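# Spray banana cluster crowns, then rehang the spray gun

## Task

Wet the cut crown (stem end) of each banana cluster in the tray with treatment liquid from the spray gun without moving any cluster from its spot, then return the gun so it hangs on the fork at the top of its post.

## Robot and tools

Robot. Two six-joint arms, left_arm and right_arm, each ending in a two-finger gripper. Base poses in the scene frame: left_arm at (+0.041, +0.287, +0.021) m with quat_wxyz (+1.000, 0, 0, -0.020); right_arm at (+0.038, -0.236, +0.039) m with quat_wxyz (+1.000, 0, 0, +0.029). A two-camera stand is fixed to the floor behind the arms.

Frame. All reported hand positions, orientations and velocities use the scene frame. Its origin is at table-top height, halfway between the two nominal bases. +x points out over the table, +z points up, and left_arm is on the +y side. Arm names do not match image sides. On a gripper, the fingers extend along its +z axis and close along its y axis. end_effector_position is the point between the pads, roughly 1 cm short of the fingertips. Reported poses can be wrong by a few cm, more at long reach.

Row layout (used by every tool that moves the arms). One row is a single list of 14 numbers covering both arms, even when only one arm moves. The first 7 are left_arm: waist, shoulder, elbow, wrist pitch, wrist yaw, wrist roll, then opening. The last 7 are right_arm in the same order. Joint numbers are absolute target angles in radians, not offsets. Stated ranges: waist -2.618 to 3.054, shoulder 0.000 to 3.142, elbow 0.000 to 3.142, wrist pitch -1.571 to 1.571, wrist yaw -1.571 to 1.571, wrist roll -2.094 to 2.094. The true ends can differ by up to 0.059 rad either way. A target more than 0.059 rad beyond a stated end gets the call rejected if it is also farther out than the current angle. A target beyond the true end is clipped there, and the result then says "joint sent to its limit". Opening is an absolute command from -1 (closed) to +1 (fully open). Writing 0 is a real command, so resend an arm's current values to keep it unchanged.

execute_actions(actions, cameras). actions holds actions. Each action is a table of up to 15 rows, one row per 1/30 s step. A shorter table repeats its last row until all 15 steps are used. cameras is a list of names, ["all"] or []. If left out, an empty actions list returns all images and any other call returns none. An empty list also reports the scene number and the task.

move(target, speed, blend, opening_speed, grip_force, blocking, cameras). target is one 14-number row or a list of up to 15 rows visited in order. All rows share 10 s, and a longer path stops short. Every joint of both arms moves in step, so the hands follow curves. There is no collision avoidance. speed: rad/s for the joint with the farthest to go, 0.01 to 12.57, default 0.5. Give one value or one per target. blend: rad radius for rounding corners at intermediate targets. The default 0 stops at each one. opening_speed: rate of change of the opening command per second, at least 0.2. grip_force: newtons per pad, 10 to 50 (50 is full). Give one value or one per arm. It stays in effect until changed, and lower values close slowly. blocking=false returns after about 0.5 s while the motion continues, and a new move then takes over smoothly. The result ends with a "move:" line. done means at rest within 0.035 rad of target. off_target means at rest but farther away. moving, held and fault are the other endings. limits=held means steps were withheld.

wait(seconds 0 to 10, cameras): keeps the last commands running and returns early if a move finishes. stop(cameras): brakes the running move. zoom_image(camera, region): camera is cam_head_left or cam_head_right. region is [x0, y0, x1, y1] in image pixels from the top-left corner, at most 504 wide and 504 high, taken from the newest images. finished_scene(scene): the current scene's number. It ends the scene permanently.

Motion limits. At each step, a joint target can lead its measured angle by at most 0.339 rad (waist, shoulder, elbow) or 2.2 rad (the wrist joints). If targets would move a gripper more than 200 mm from where it is, that arm's targets are scaled back. Far goals therefore need several actions. Very small changes may produce no movement. To hold a joint still, resend its "Joint targets" value.

Results. Joint positions and Joint velocities have one block per arm: six joints (rad, rad/s), then the pad gap (m, 0.094 when fully open). Velocities shown as "within noise" mean the arm is still. Joint targets are the angles currently being driven. Tool commands are the current opening commands. grip_measured is on the opening scale. With nothing held it reads slightly wide. On a firmly held hard part it reads a little below the part's width. Joint torques follow the joint order and are positive toward larger angles. They include the arm's own weight, carry offsets and noise, and wrap at ±28 N m on joints 1 to 3. "joint command not followed" means the clearance check changed that arm's step. MOTOR HOT appears at 75 °C. At 90 °C an OVER-TEMPERATURE FAULT folds that arm up and it stays idle. Holding loads, staying stretched out or pushing against something heats motors.

Gripping. To release, command an opening well above grip_measured. Squeeze rises about 1 N per 0.001 below the touch reading, then jumps to the force limit. The pads grip at roughly 50 to 64 N each.

Cameras. cam_head_left and cam_head_right are both 672x504 and mounted on one bar. Their calibration is given as K, D and T_world_to_cam (OpenCV conventions, metres). Positions: about (-0.282, 0.050, 0.982) and (-0.282, -0.005, 0.979). They may be off by a couple of degrees and millimetres.

Avoid: pushing clusters or anything else out of the work area, disturbing clusters while spraying, dropping the gun or letting anything fall far, hitting the table or fixtures hard, contact or pressing between the two arms (including one gripper closing on the other), strain on the arm camera cables, and fault stops.

Each tool is called after ">>>" by a JSON object that holds its "op" and its "data".

## Session

>>> {"op": "execute_actions", "data": {"actions": []}}

>>> {"op": "zoom_image", "data": {"camera": "cam_head_left", "region": [200, 150, 500, 400]}}

Scene clock: 0.00 s.
left_arm: end_effector_position=(+0.4428, +0.2617, +0.1381) grip_measured=+1.000 end_effector_quat_wxyz=(+0.598, +0.041, +0.799, -0.049) | right_arm: end_effector_position=(+0.4275, -0.2102, +0.1530) grip_measured=+1.000 end_effector_quat_wxyz=(+0.614, +0.006, +0.788, +0.039)
Joint positions: left_arm=[0.025 1.506 0.381 0.839 0.112 0.003 0.094] | right_arm=[0.01 1.511 0.304 0.961 0.012 0.074 0.094]
Joint velocities: within noise
Joint torques (N m): no reading
Motor temperatures (°C): left_arm=[28 33 32 39 27 28 28] | right_arm=[29 30 38 36 29 27 32]
Heat: left arm: 39 °C; right arm: 38 °C.
Joint targets: left_arm=[0.025 1.500 0.387 0.837 0.112 0.003] | right_arm=[0.010 1.509 0.305 0.947 0.012 0.073]
Tool commands: left_gripper/opening=+1.0 right_gripper/opening=+1.0

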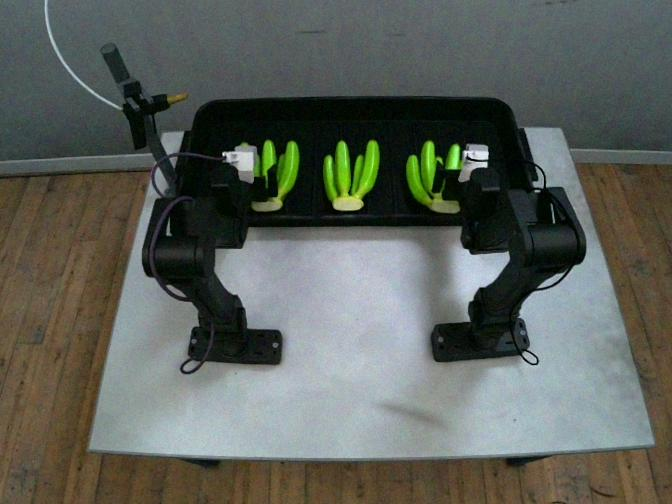

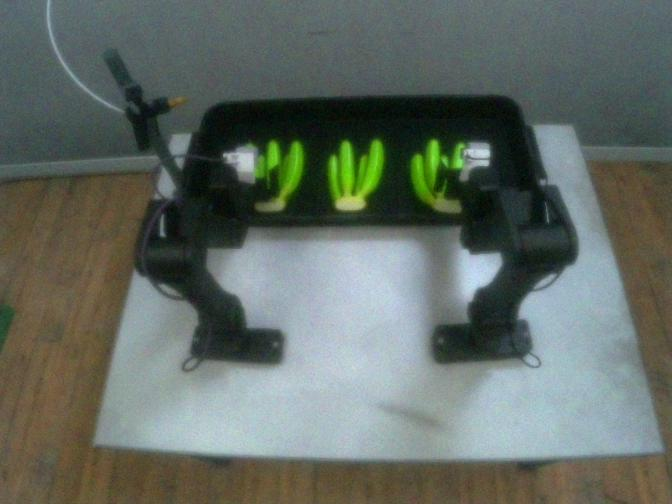

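Scaled by 1.680 from the camera's 672x504 image, which has a finer 960x720 frame.

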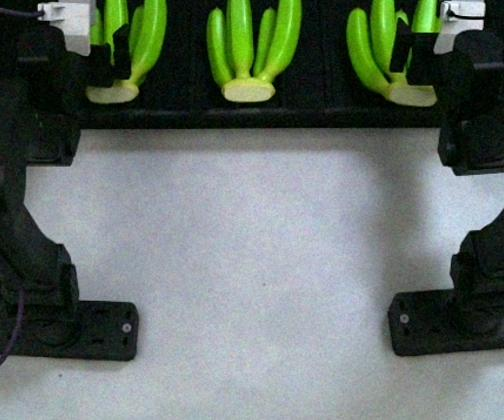

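>>> {"op": "zoom_image", "data": {"camera": "cam_head_left", "region": [80, 20, 230, 220]}}

>>> {"op": "zoom_image", "data": {"camera": "cam_head_right", "region": [80, 20, 230, 220]}}

>>> {"op": "zoom_image", "data": {"camera": "cam_head_left", "region": [100, 30, 200, 130]}}

>>> {"op": "zoom_image", "data": {"camera": "cam_head_right", "region": [100, 40, 200, 140]}}

Scaled by 2.520 from the camera's 672x504 image, which has a finer 960x720 frame.

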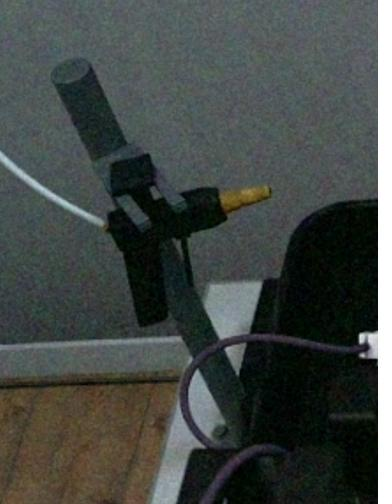

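Scaled by 2.520 from the camera's 672x504 image, which has a finer 960x720 frame.

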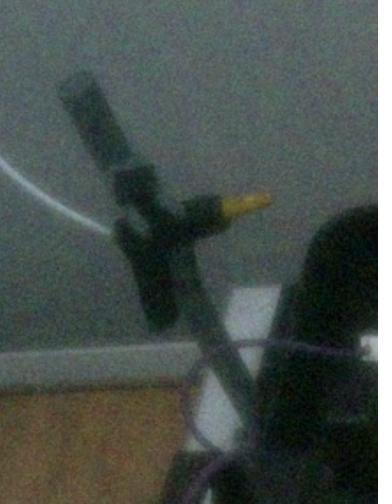

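Scaled by 5.040 from the camera's 672x504 image, which has a finer 960x720 frame.

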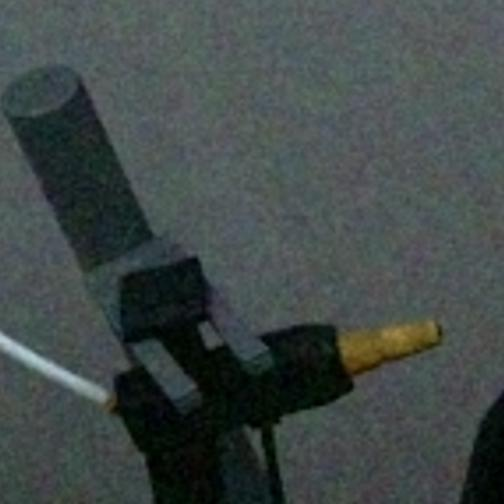

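Scaled by 5.040 from the camera's 672x504 image, which has a finer 960x720 frame.

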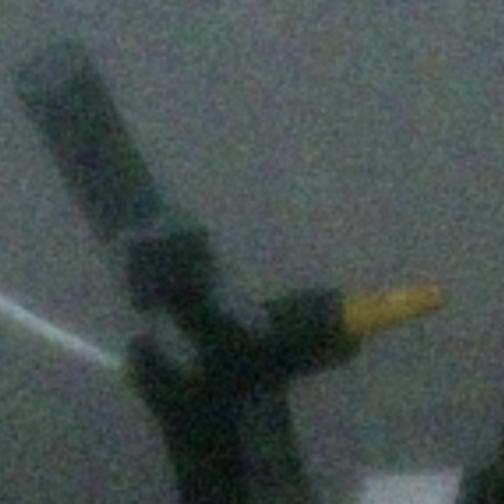

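>>> {"op": "move", "data": {"target": [1.061,1.252,0.588,0.664,1.02,0,1,0.01,1.509,0.305,0.947,0.012,0.073,1], "speed": 0.9, "cameras": ["all"]}}

>>> {"op": "zoom_image", "data": {"camera": "cam_head_left", "region": [80, 60, 230, 210]}}

>>> {"op": "zoom_image", "data": {"camera": "cam_head_right", "region": [80, 60, 230, 210]}}

Scene clock: 71.57 s.
left_arm: end_effector_position=(+0.3453, +0.4903, +0.2727) grip_measured=+1.000 end_effector_quat_wxyz=(+0.700, -0.015, +0.714, -0.010) | right_arm: end_effector_position=(+0.4275, -0.2102, +0.1530) grip_measured=+1.000 end_effector_quat_wxyz=(+0.614, +0.006, +0.788, +0.039)
Joint positions: left_arm=[1.056 1.27 0.564 0.669 1.01 -0.004 0.094] | right_arm=[0.01 1.511 0.304 0.961 0.012 0.074 0.094]
Joint torques (N m): left_arm=[0.5 -5.31 10.13 1.37 0.16 0.06] | right_arm=[0.09 -5.48 5.64 1.5 -0.01 0.02]
Motor temperatures (°C): left_arm=[28 33 33 42 27 27 27] | right_arm=[28 31 39 45 29 26 31]
Heat: left arm: 42 °C; right arm: 45 °C.
Joint targets: left_arm=[1.061 1.252 0.588 0.664 1.020 0.000] | right_arm=[0.010 1.509 0.305 0.947 0.012 0.073]
move: done

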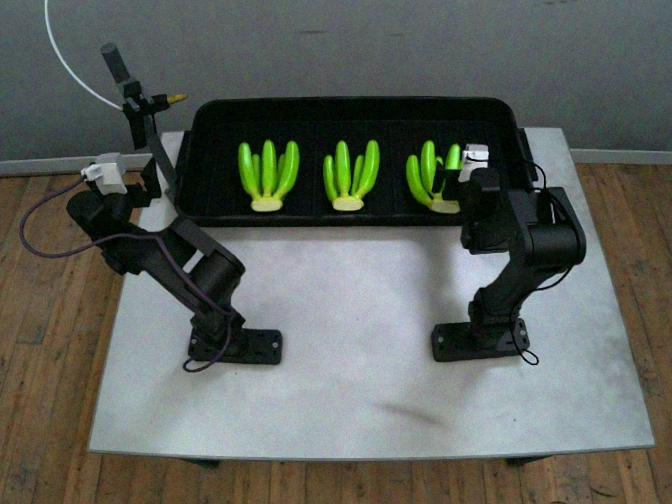

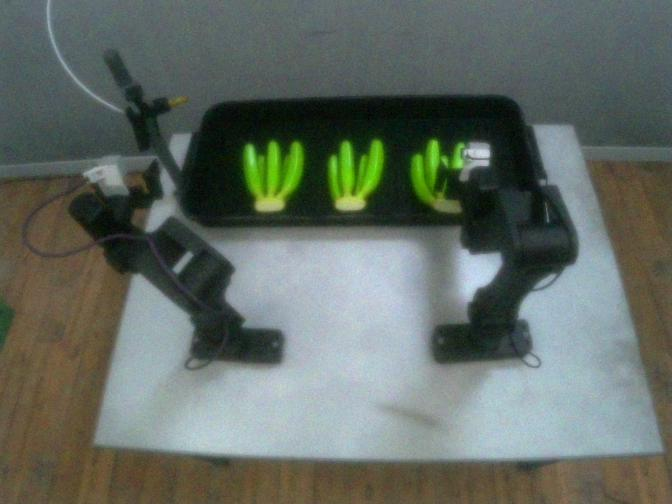

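Scaled by 3.360 from the camera's 672x504 image, which has a finer 960x720 frame.

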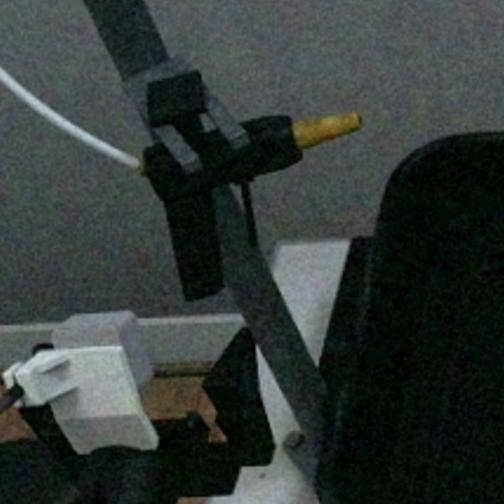

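Scaled by 3.360 from the camera's 672x504 image, which has a finer 960x720 frame.

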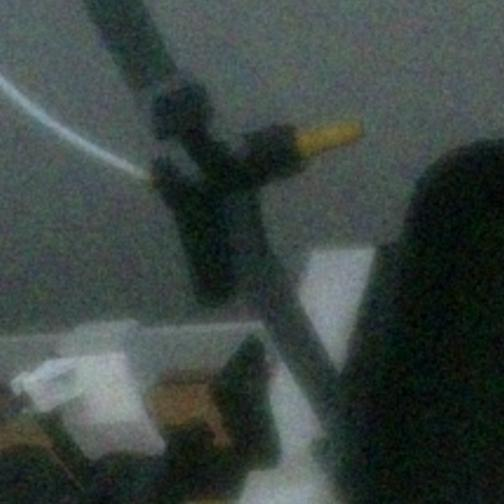

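>>> {"op": "move", "data": {"target": [0.492,1.018,0.474,0.544,0.012,0.2,1,0.01,1.509,0.305,0.947,0.012,0.073,1], "speed": 0.9, "cameras": ["all"]}}

>>> {"op": "zoom_image", "data": {"camera": "cam_head_left", "region": [80, 60, 230, 210]}}

>>> {"op": "zoom_image", "data": {"camera": "cam_head_right", "region": [80, 60, 230, 210]}}

Scene clock: 119.43 s.
left_arm: end_effector_position=(+0.3803, +0.4502, +0.2902) grip_measured=+1.000 end_effector_quat_wxyz=(+0.671, -0.083, +0.704, +0.218) | right_arm: end_effector_position=(+0.4275, -0.2102, +0.1530) grip_measured=+1.000 end_effector_quat_wxyz=(+0.614, +0.006, +0.788, +0.039)
Joint positions: left_arm=[0.499 1.036 0.491 0.54 0.029 0.197 0.094] | right_arm=[0.01 1.511 0.304 0.961 0.012 0.074 0.094]
Joint torques (N m): left_arm=[-0.79 -3.9 6.76 1.73 -0.16 0.07] | right_arm=[0.16 -5.08 5.42 1.52 -0.04 -0.01]
Heat: left arm: 41 °C; right arm: 45 °C.
Joint targets: left_arm=[0.492 1.018 0.474 0.544 0.012 0.200] | right_arm=[0.010 1.509 0.305 0.947 0.012 0.073]
move: done

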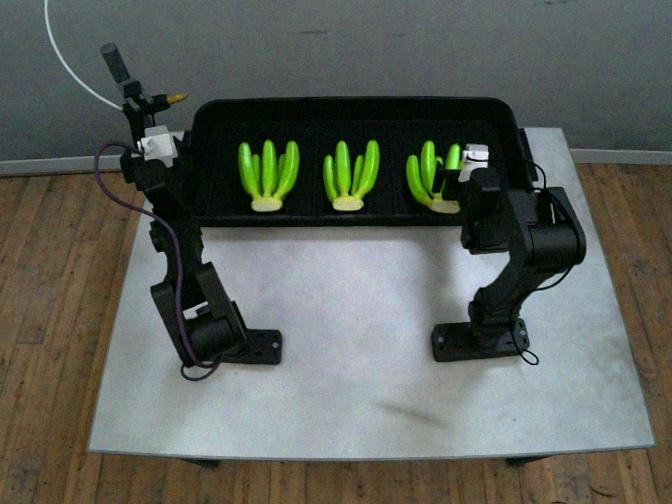

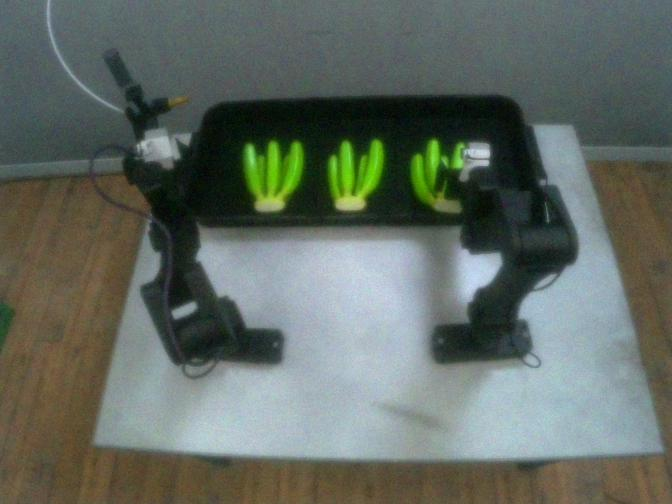

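Scaled by 3.360 from the camera's 672x504 image, which has a finer 960x720 frame.

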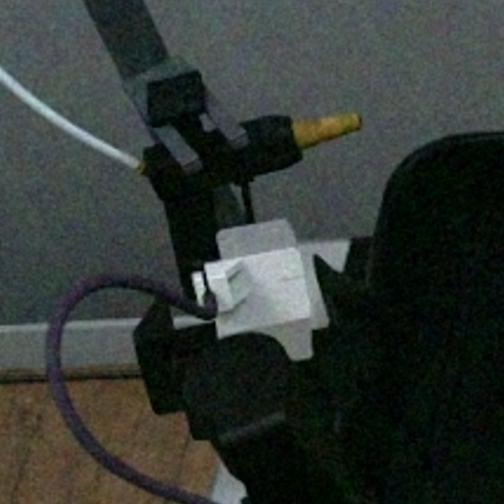

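Scaled by 3.360 from the camera's 672x504 image, which has a finer 960x720 frame.

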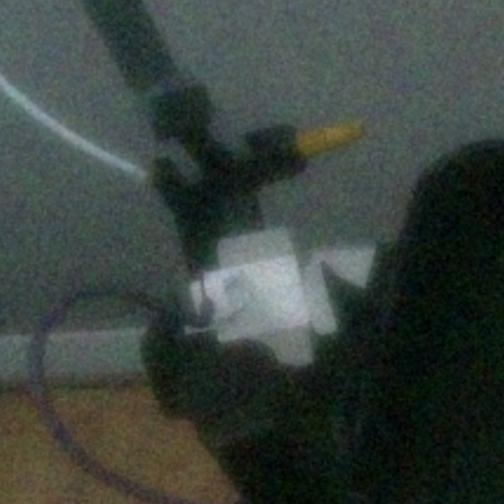

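>>> {"op": "move", "data": {"target": [0.503,1.40,0.73,0.672,0.02,0.2,1,0.01,1.509,0.305,0.947,0.012,0.073,1], "speed": 0.4, "cameras": ["all"]}}

>>> {"op": "zoom_image", "data": {"camera": "cam_head_left", "region": [100, 70, 200, 170]}}

>>> {"op": "zoom_image", "data": {"camera": "cam_head_right", "region": [100, 70, 200, 170]}}

Scene clock: 148.30 s.
left_arm: end_effector_position=(+0.4459, +0.4827, +0.2795) grip_measured=+1.000 end_effector_quat_wxyz=(+0.659, -0.084, +0.717, +0.214) | right_arm: end_effector_position=(+0.4275, -0.2102, +0.1530) grip_measured=+1.000 end_effector_quat_wxyz=(+0.614, +0.006, +0.788, +0.039)
Joint positions: left_arm=[0.499 1.389 0.699 0.649 0.029 0.198 0.094] | right_arm=[0.01 1.511 0.304 0.961 0.012 0.074 0.094]
Joint torques (N m): left_arm=[0.38 -4.27 11.14 1.91 -0.09 0.06] | right_arm=[-0.12 -5.35 5.27 1.53 -0.04 0.02]
Heat: left arm: 44 °C; right arm: 46 °C.
Joint targets: left_arm=[0.503 1.400 0.730 0.672 0.020 0.200] | right_arm=[0.010 1.509 0.305 0.947 0.012 0.073]
move: done

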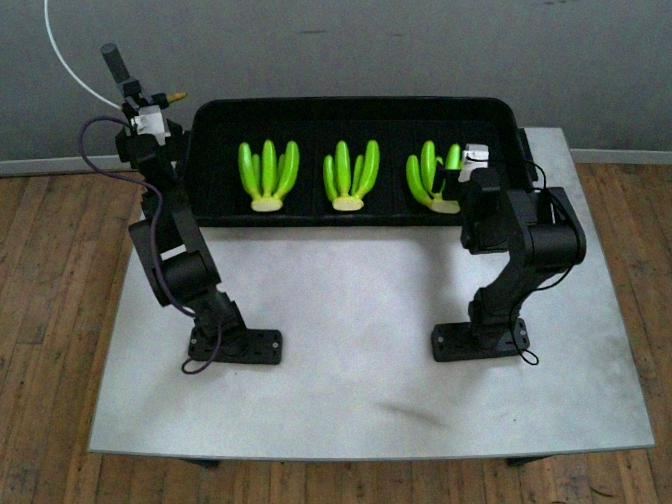

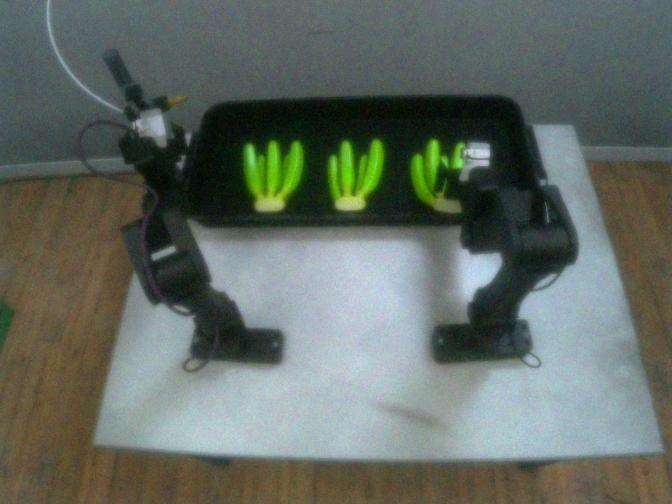

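Scaled by 5.040 from the camera's 672x504 image, which has a finer 960x720 frame.

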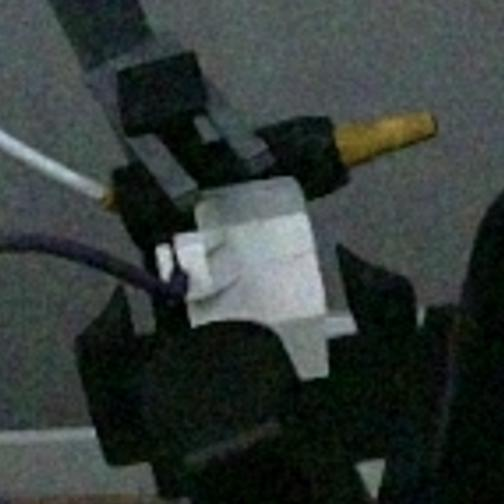

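Scaled by 5.040 from the camera's 672x504 image, which has a finer 960x720 frame.

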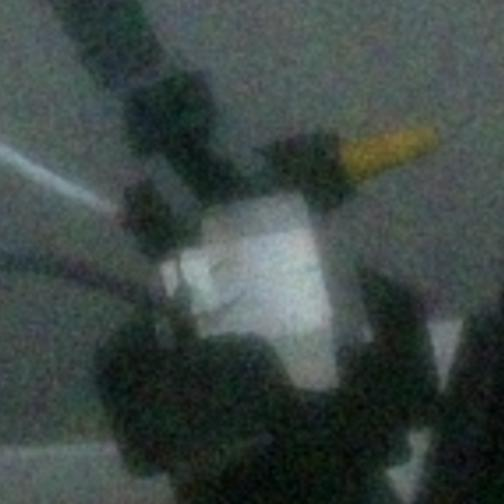

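>>> {"op": "move", "data": {"target": [0.505,1.485,0.775,0.70,0.03,0.2,1,0.01,1.509,0.305,0.947,0.012,0.073,1], "speed": 0.15, "cameras": ["all"]}}

>>> {"op": "zoom_image", "data": {"camera": "cam_head_left", "region": [100, 70, 200, 170]}}

>>> {"op": "zoom_image", "data": {"camera": "cam_head_right", "region": [100, 70, 200, 170]}}

Scene clock: 163.70 s.
left_arm: end_effector_position=(+0.4582, +0.4864, +0.2848) grip_measured=+1.000 end_effector_quat_wxyz=(+0.674, -0.077, +0.702, +0.216) | right_arm: end_effector_position=(+0.4275, -0.2102, +0.1530) grip_measured=+1.000 end_effector_quat_wxyz=(+0.614, +0.006, +0.788, +0.039)
Joint positions: left_arm=[0.499 1.453 0.726 0.729 0.041 0.201 0.094] | right_arm=[0.01 1.511 0.304 0.961 0.012 0.074 0.094]
Joint torques (N m): left_arm=[0.43 -3.18 12.74 1.41 -0.12 0] | right_arm=[-0.18 -5.23 5.53 1.51 -0.04 0.05]
Heat: left arm: 45 °C; right arm: 46 °C.
Joint targets: left_arm=[0.505 1.485 0.775 0.700 0.030 0.200] | right_arm=[0.010 1.509 0.305 0.947 0.012 0.073]
move: off_target (left_arm); left_arm: the elbow is farthest, 0.049 rad from its target

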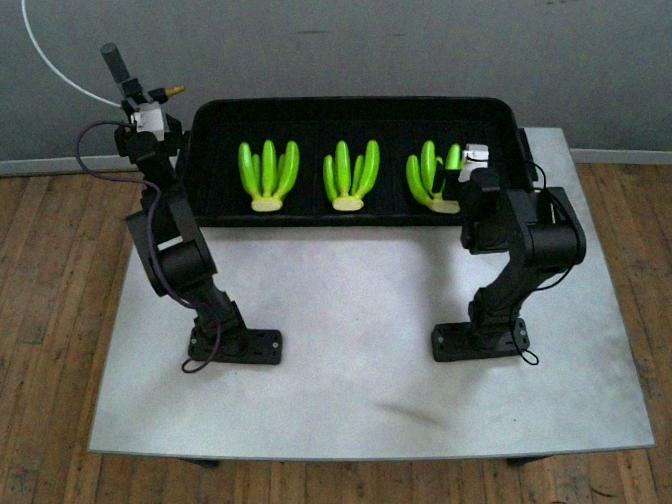

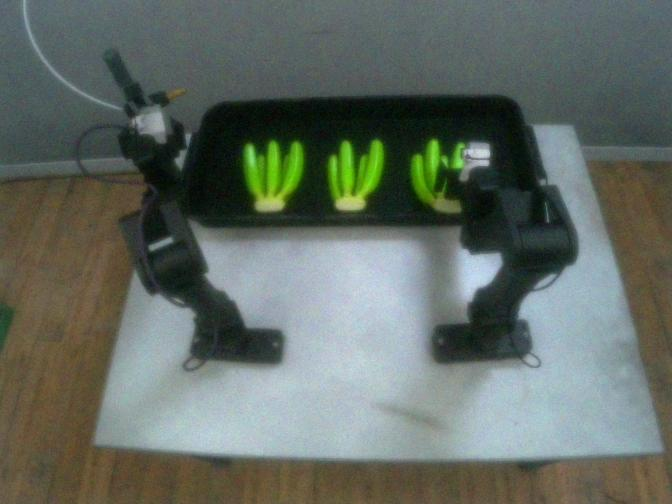

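Scaled by 5.040 from the camera's 672x504 image, which has a finer 960x720 frame.

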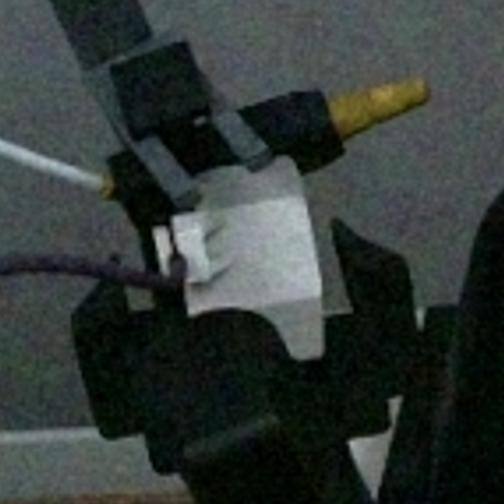

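Scaled by 5.040 from the camera's 672x504 image, which has a finer 960x720 frame.

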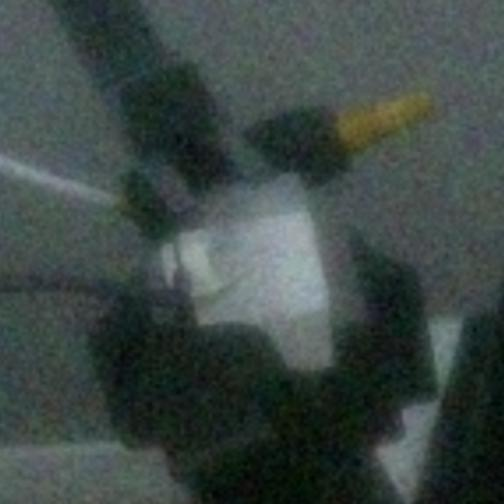

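>>> {"op": "move", "data": {"target": [[0.503,1.43,0.74,0.69,0.03,0.2,1,0.01,1.509,0.305,0.947,0.012,0.073,1],[0.503,1.43,0.74,0.69,0.03,0.2,-0.3,0.01,1.509,0.305,0.947,0.012,0.073,1]], "speed": 0.2, "opening_speed": 0.6, "cameras": ["all"]}}

>>> {"op": "zoom_image", "data": {"camera": "cam_head_left", "region": [100, 70, 200, 170]}}

Scene clock: 178.10 s.
left_arm: end_effector_position=(+0.4555, +0.4884, +0.2860) grip_measured=-0.279 end_effector_quat_wxyz=(+0.672, -0.082, +0.703, +0.219) | right_arm: end_effector_position=(+0.4275, -0.2102, +0.1530) grip_measured=+1.000 end_effector_quat_wxyz=(+0.614, +0.006, +0.788, +0.039)
Joint positions: left_arm=[0.502 1.442 0.726 0.715 0.031 0.199 0.034] | right_arm=[0.01 1.511 0.304 0.961 0.012 0.074 0.094]
Joint torques (N m): left_arm=[0.05 -6.54 9.26 1.5 0.01 0.03] | right_arm=[0.1 -5.33 5.52 1.51 0 0.01]
Heat: left arm: 42 °C; right arm: 46 °C.
Joint targets: left_arm=[0.503 1.430 0.740 0.690 0.030 0.200] | right_arm=[0.010 1.509 0.305 0.947 0.012 0.073]
move: done

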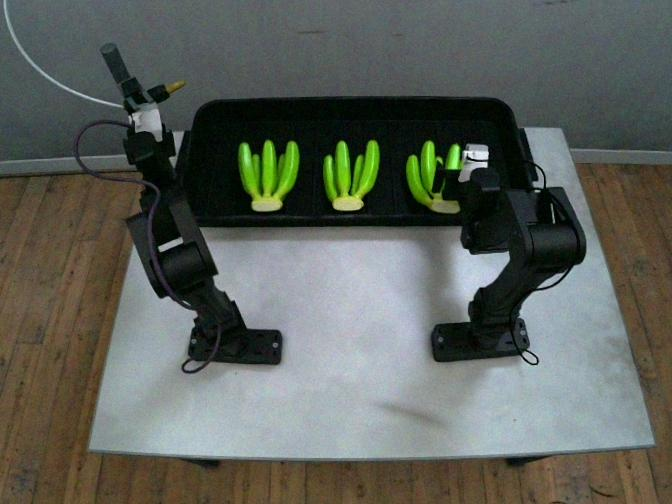

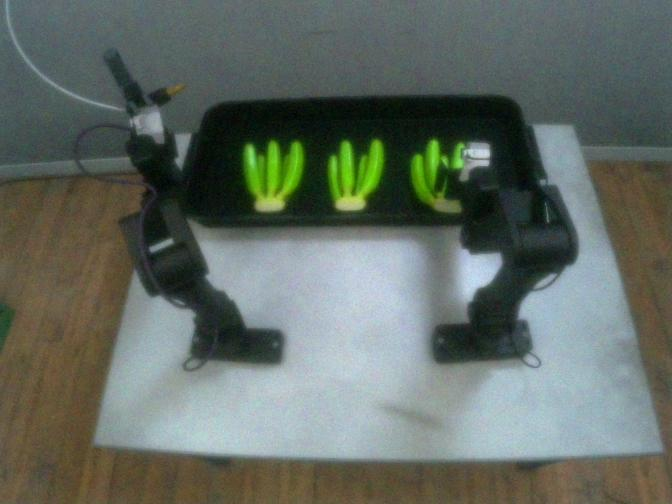

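Scaled by 5.040 from the camera's 672x504 image, which has a finer 960x720 frame.

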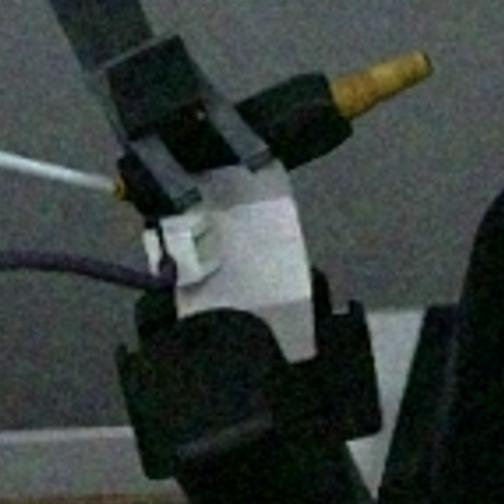

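>>> {"op": "move", "data": {"target": [0.503,1.43,0.74,0.69,0.03,0.2,-0.7,0.01,1.509,0.305,0.947,0.012,0.073,1], "opening_speed": 0.4, "cameras": ["all"]}}

>>> {"op": "zoom_image", "data": {"camera": "cam_head_left", "region": [100, 70, 200, 170]}}

>>> {"op": "zoom_image", "data": {"camera": "cam_head_right", "region": [100, 70, 200, 170]}}

Scene clock: 186.30 s.
left_arm: end_effector_position=(+0.4555, +0.4884, +0.2860) grip_measured=-0.282 end_effector_quat_wxyz=(+0.672, -0.082, +0.703, +0.219) | right_arm: end_effector_position=(+0.4275, -0.2102, +0.1530) grip_measured=+1.000 end_effector_quat_wxyz=(+0.614, +0.006, +0.788, +0.039)
Joint positions: left_arm=[0.502 1.442 0.726 0.715 0.031 0.199 0.034] | right_arm=[0.01 1.511 0.304 0.961 0.012 0.074 0.094]
Joint torques (N m): left_arm=[0.08 -6.57 9.21 1.49 -0.01 0.03] | right_arm=[0.17 -5.38 5.34 1.5 -0.05 0.04]
Heat: left arm: 42 °C; right arm: 46 °C.
Joint targets: left_arm=[0.503 1.430 0.740 0.690 0.030 0.200] | right_arm=[0.010 1.509 0.305 0.947 0.012 0.073]
move: done

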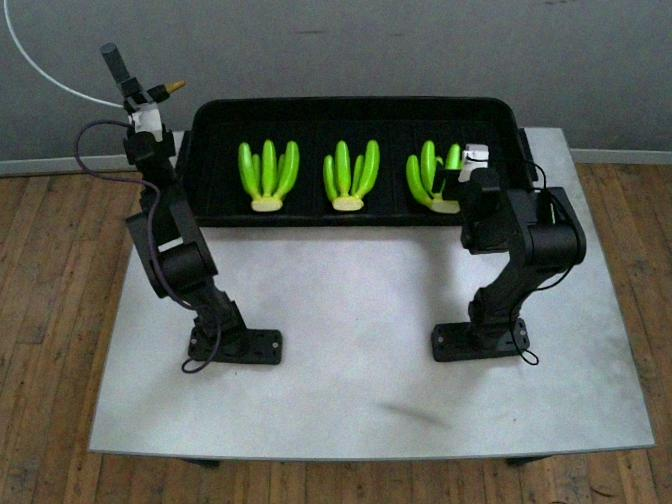

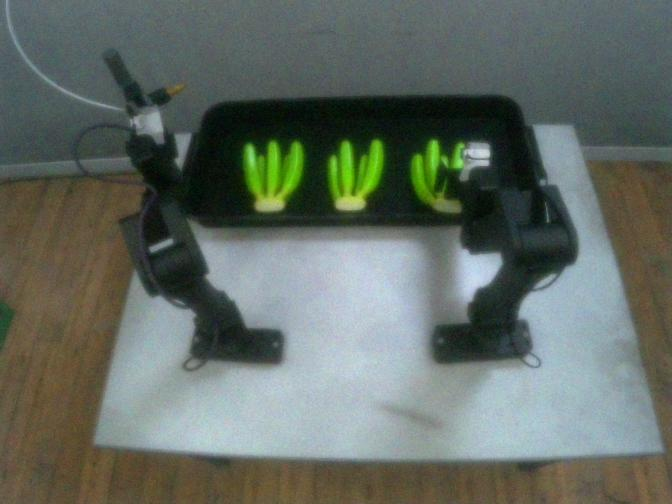

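Scaled by 5.040 from the camera's 672x504 image, which has a finer 960x720 frame.

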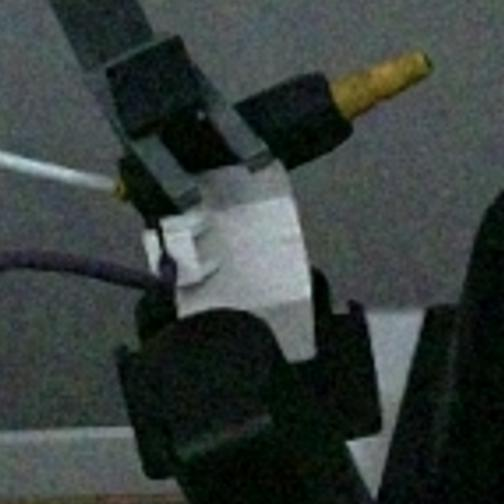

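Scaled by 5.040 from the camera's 672x504 image, which has a finer 960x720 frame.

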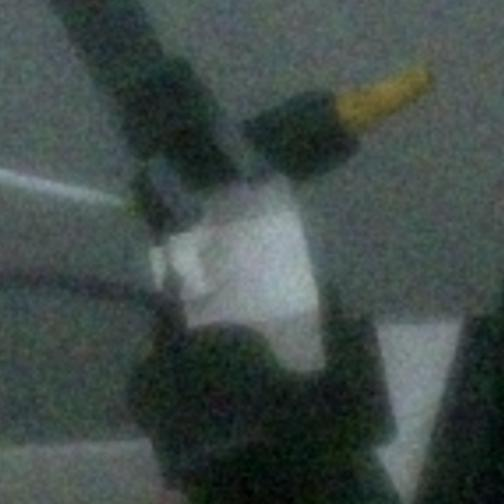

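>>> {"op": "move", "data": {"target": [[0.503,1.406,0.772,0.634,0.03,0.2,-0.7,0.01,1.509,0.305,0.947,0.012,0.073,1],[0.503,1.244,0.629,0.615,0.03,0.2,-0.7,0.01,1.509,0.305,0.947,0.012,0.073,1]], "speed": 0.15, "cameras": ["all"]}}

>>> {"op": "zoom_image", "data": {"camera": "cam_head_left", "region": [90, 40, 210, 160]}}

>>> {"op": "zoom_image", "data": {"camera": "cam_head_right", "region": [90, 40, 210, 160]}}

Scene clock: 209.60 s.
left_arm: end_effector_position=(+0.4243, +0.4728, +0.2819) grip_measured=-0.295 end_effector_quat_wxyz=(+0.653, -0.082, +0.721, +0.215) | right_arm: end_effector_position=(+0.4275, -0.2102, +0.1530) grip_measured=+1.000 end_effector_quat_wxyz=(+0.614, +0.006, +0.788, +0.039)
Joint positions: left_arm=[0.502 1.274 0.64 0.58 0.031 0.207 0.033] | right_arm=[0.01 1.511 0.304 0.961 0.012 0.074 0.094]
Joint torques (N m): left_arm=[0.09 -6.99 7.15 2.07 -0.02 -0.03] | right_arm=[-0.09 -5.31 5.37 1.57 -0.03 0]
Heat: left arm: 42 °C; right arm: 46 °C.
Joint targets: left_arm=[0.503 1.244 0.629 0.615 0.030 0.200] | right_arm=[0.010 1.509 0.305 0.947 0.012 0.073]
move: done

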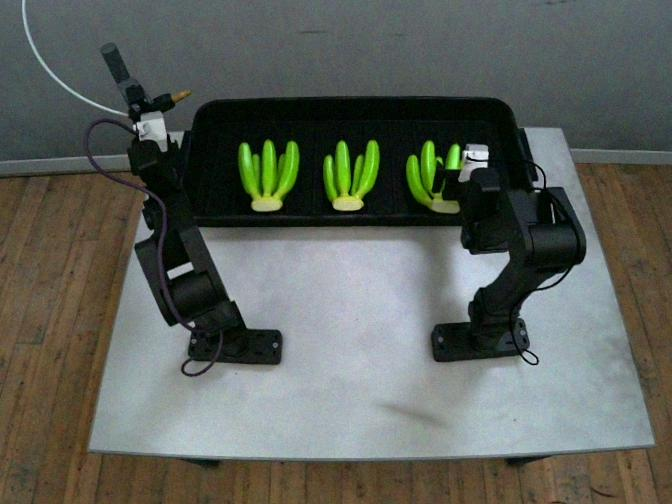

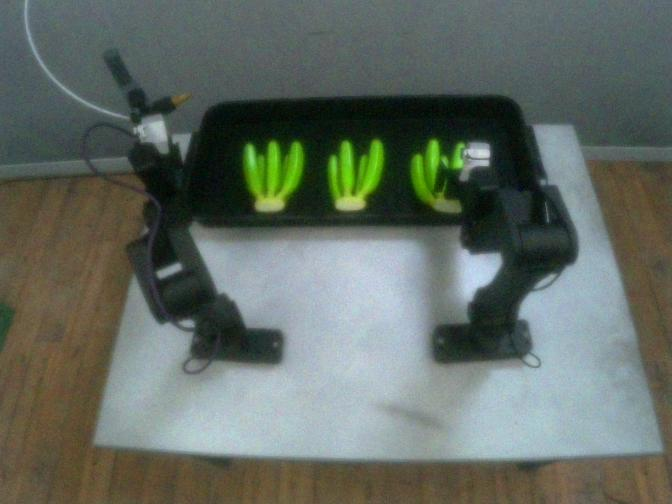

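Scaled by 4.200 from the camera's 672x504 image, which has a finer 960x720 frame.

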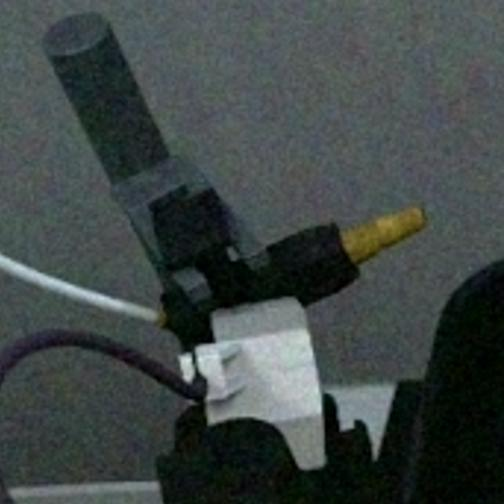

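Scaled by 4.200 from the camera's 672x504 image, which has a finer 960x720 frame.

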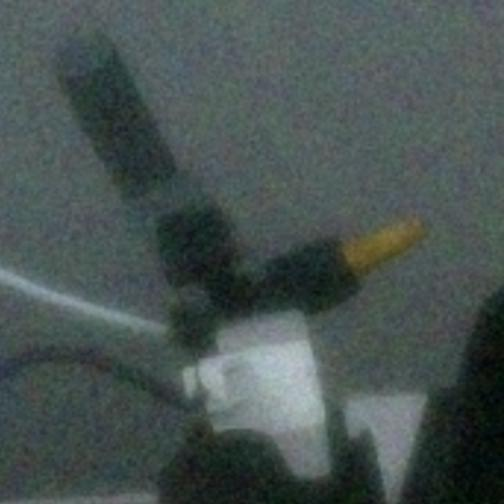

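>>> {"op": "move", "data": {"target": [0.5,0.96,0.45,0.54,0.03,0.2,-0.7,0.01,1.509,0.305,0.947,0.012,0.073,1], "speed": 0.3, "cameras": ["all"]}}

>>> {"op": "zoom_image", "data": {"camera": "cam_head_left", "region": [90, 40, 240, 190]}}

>>> {"op": "zoom_image", "data": {"camera": "cam_head_right", "region": [90, 40, 240, 190]}}

Scene clock: 217.17 s.
left_arm: end_effector_position=(+0.3710, +0.4460, +0.2832) grip_measured=-0.301 end_effector_quat_wxyz=(+0.663, -0.077, +0.711, +0.221) | right_arm: end_effector_position=(+0.4275, -0.2102, +0.1530) grip_measured=+1.000 end_effector_quat_wxyz=(+0.614, +0.006, +0.788, +0.039)
Joint positions: left_arm=[0.502 0.984 0.459 0.502 0.033 0.214 0.033] | right_arm=[0.01 1.511 0.304 0.961 0.012 0.074 0.094]
Joint torques (N m): left_arm=[-0.25 -4.01 7.56 2.08 -0.02 -0.11] | right_arm=[-0.02 -5.38 5.5 1.52 -0.05 0]
Heat: left arm: 43 °C; right arm: 46 °C.
Joint targets: left_arm=[0.500 0.960 0.450 0.540 0.030 0.200] | right_arm=[0.010 1.509 0.305 0.947 0.012 0.073]
move: off_target (left_arm); left_arm: the wrist pitch is farthest, 0.038 rad from its target

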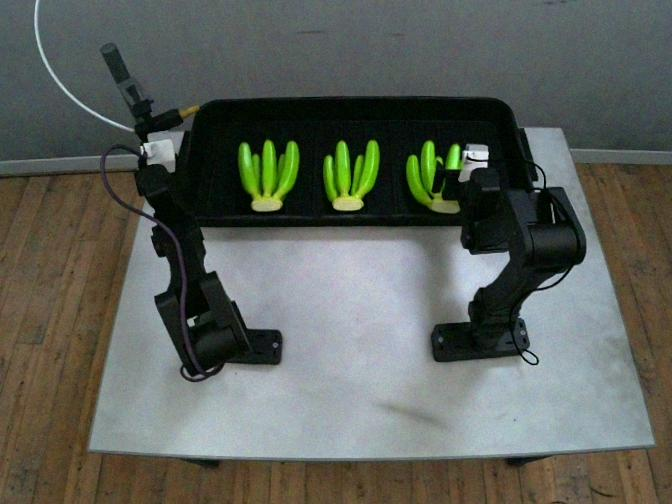

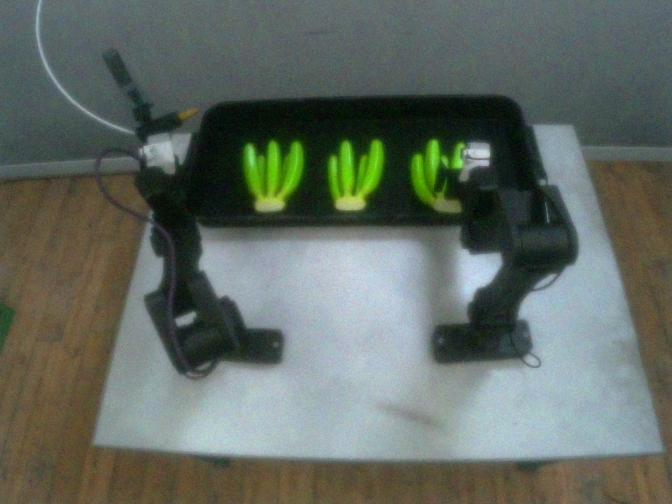

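Scaled by 3.360 from the camera's 672x504 image, which has a finer 960x720 frame.

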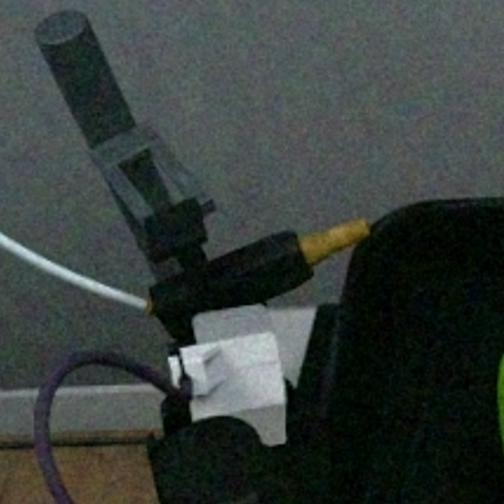

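Scaled by 3.360 from the camera's 672x504 image, which has a finer 960x720 frame.

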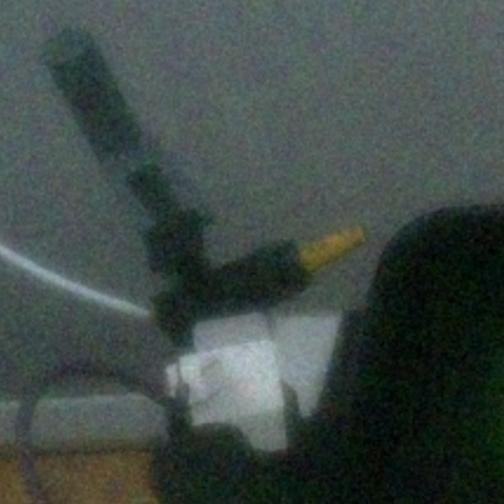

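>>> {"op": "move", "data": {"target": [[0.5,0.8,0.40,0.54,0.03,0.8,-0.7,-0.1,0.9,0.3,0.7,0.012,0.073,1],[0.316,1.032,0.442,0.59,0.276,1.8,-0.7,-0.5,0.7,0.4,0.6,0.012,0.073,1]], "speed": 0.8, "blend": [0.1,0], "cameras": ["all"]}}

>>> {"op": "zoom_image", "data": {"camera": "cam_head_left", "region": [140, 60, 390, 260]}}

>>> {"op": "zoom_image", "data": {"camera": "cam_head_right", "region": [140, 60, 390, 260]}}

Scene clock: 254.70 s.
left_arm: end_effector_position=(+0.4018, +0.3472, +0.2536) grip_measured=-0.301 end_effector_quat_wxyz=(+0.411, +0.568, +0.465, +0.541) | right_arm: end_effector_position=(+0.3200, -0.3677, +0.3772) grip_measured=+1.000 end_effector_quat_wxyz=(+0.787, +0.155, +0.579, -0.147)
Joint positions: left_arm=[0.323 1.033 0.412 0.541 0.247 1.824 0.033] | right_arm=[-0.492 0.71 0.376 0.619 0.012 0.074 0.094]
Joint torques (N m): left_arm=[-0.59 -2.3 11.11 2.19 0.38 -0.26] | right_arm=[-0.69 -1.36 9.76 1.3 -0.05 -0.07]
Heat: left arm: 44 °C; right arm: 46 °C.
Joint targets: left_arm=[0.316 1.032 0.442 0.590 0.276 1.800] | right_arm=[-0.500 0.700 0.400 0.600 0.012 0.073]
move: off_target (left_arm); left_arm: the wrist pitch is farthest, 0.049 rad from its target

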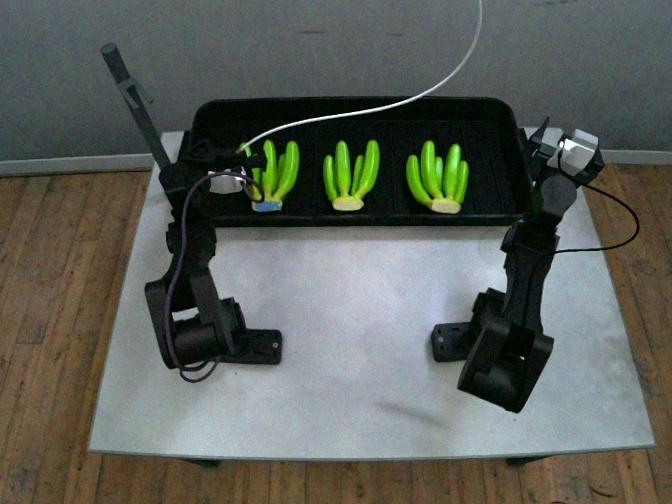

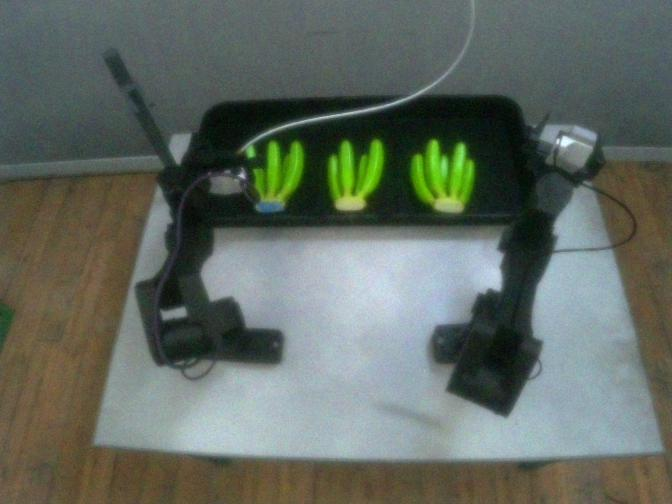

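Scaled by 2.016 from the camera's 672x504 image, which has a finer 960x720 frame.

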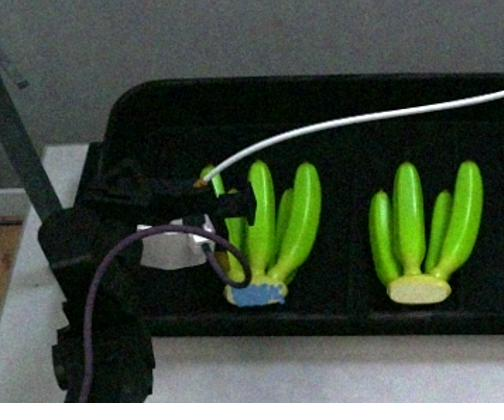

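Scaled by 2.016 from the camera's 672x504 image, which has a finer 960x720 frame.

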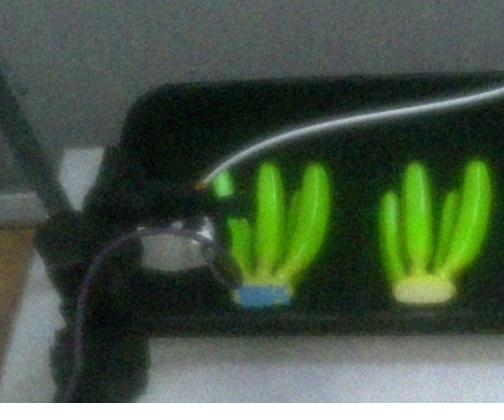

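>>> {"op": "move", "data": {"target": [[0.375,1.0,0.43,0.59,0.30,1.8,-0.7,-0.5,0.7,0.4,0.6,0.012,0.073,1],[0.27,1.03,0.45,0.59,0.26,1.8,-0.7,-0.5,0.7,0.4,0.6,0.012,0.073,1],[-0.396,1.293,0.605,0.74,-0.136,1.8,-0.7,-0.5,0.7,0.4,0.6,0.012,0.073,1]], "speed": [0.15,0.15,0.5], "cameras": ["all"]}}

>>> {"op": "zoom_image", "data": {"camera": "cam_head_left", "region": [220, 110, 370, 230]}}

>>> {"op": "zoom_image", "data": {"camera": "cam_head_right", "region": [220, 110, 370, 230]}}

Scene clock: 268.03 s.
left_arm: end_effector_position=(+0.4315, +0.1343, +0.2629) grip_measured=-0.301 end_effector_quat_wxyz=(+0.496, +0.634, +0.350, +0.479) | right_arm: end_effector_position=(+0.3200, -0.3677, +0.3772) grip_measured=+1.000 end_effector_quat_wxyz=(+0.787, +0.155, +0.579, -0.147)
Joint positions: left_arm=[-0.393 1.291 0.562 0.68 -0.134 1.826 0.033] | right_arm=[-0.492 0.71 0.376 0.619 0.012 0.074 0.094]
Joint torques (N m): left_arm=[-0.31 -4.08 12.21 2.31 -0.01 -0.21] | right_arm=[-0.79 -1.29 9.44 1.3 -0.04 0.01]
Heat: left arm: 46 °C; right arm: 44 °C.
Joint targets: left_arm=[-0.396 1.293 0.605 0.740 -0.136 1.800] | right_arm=[-0.500 0.700 0.400 0.600 0.012 0.073]
move: off_target (left_arm); left_arm: the wrist pitch is farthest, 0.060 rad from its target

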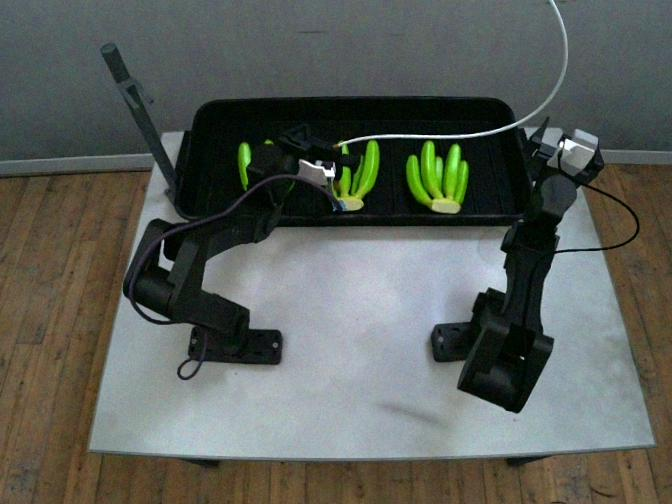

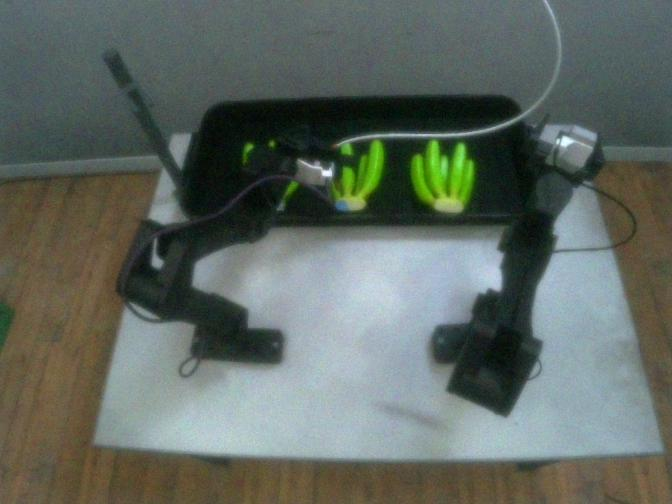

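Scaled by 3.360 from the camera's 672x504 image, which has a finer 960x720 frame.

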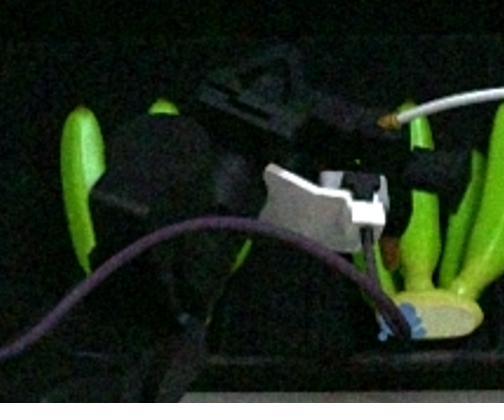

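Scaled by 3.360 from the camera's 672x504 image, which has a finer 960x720 frame.

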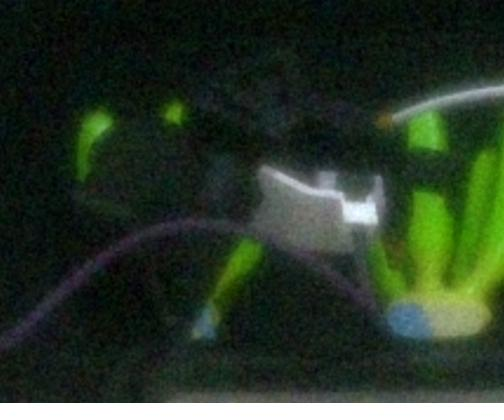

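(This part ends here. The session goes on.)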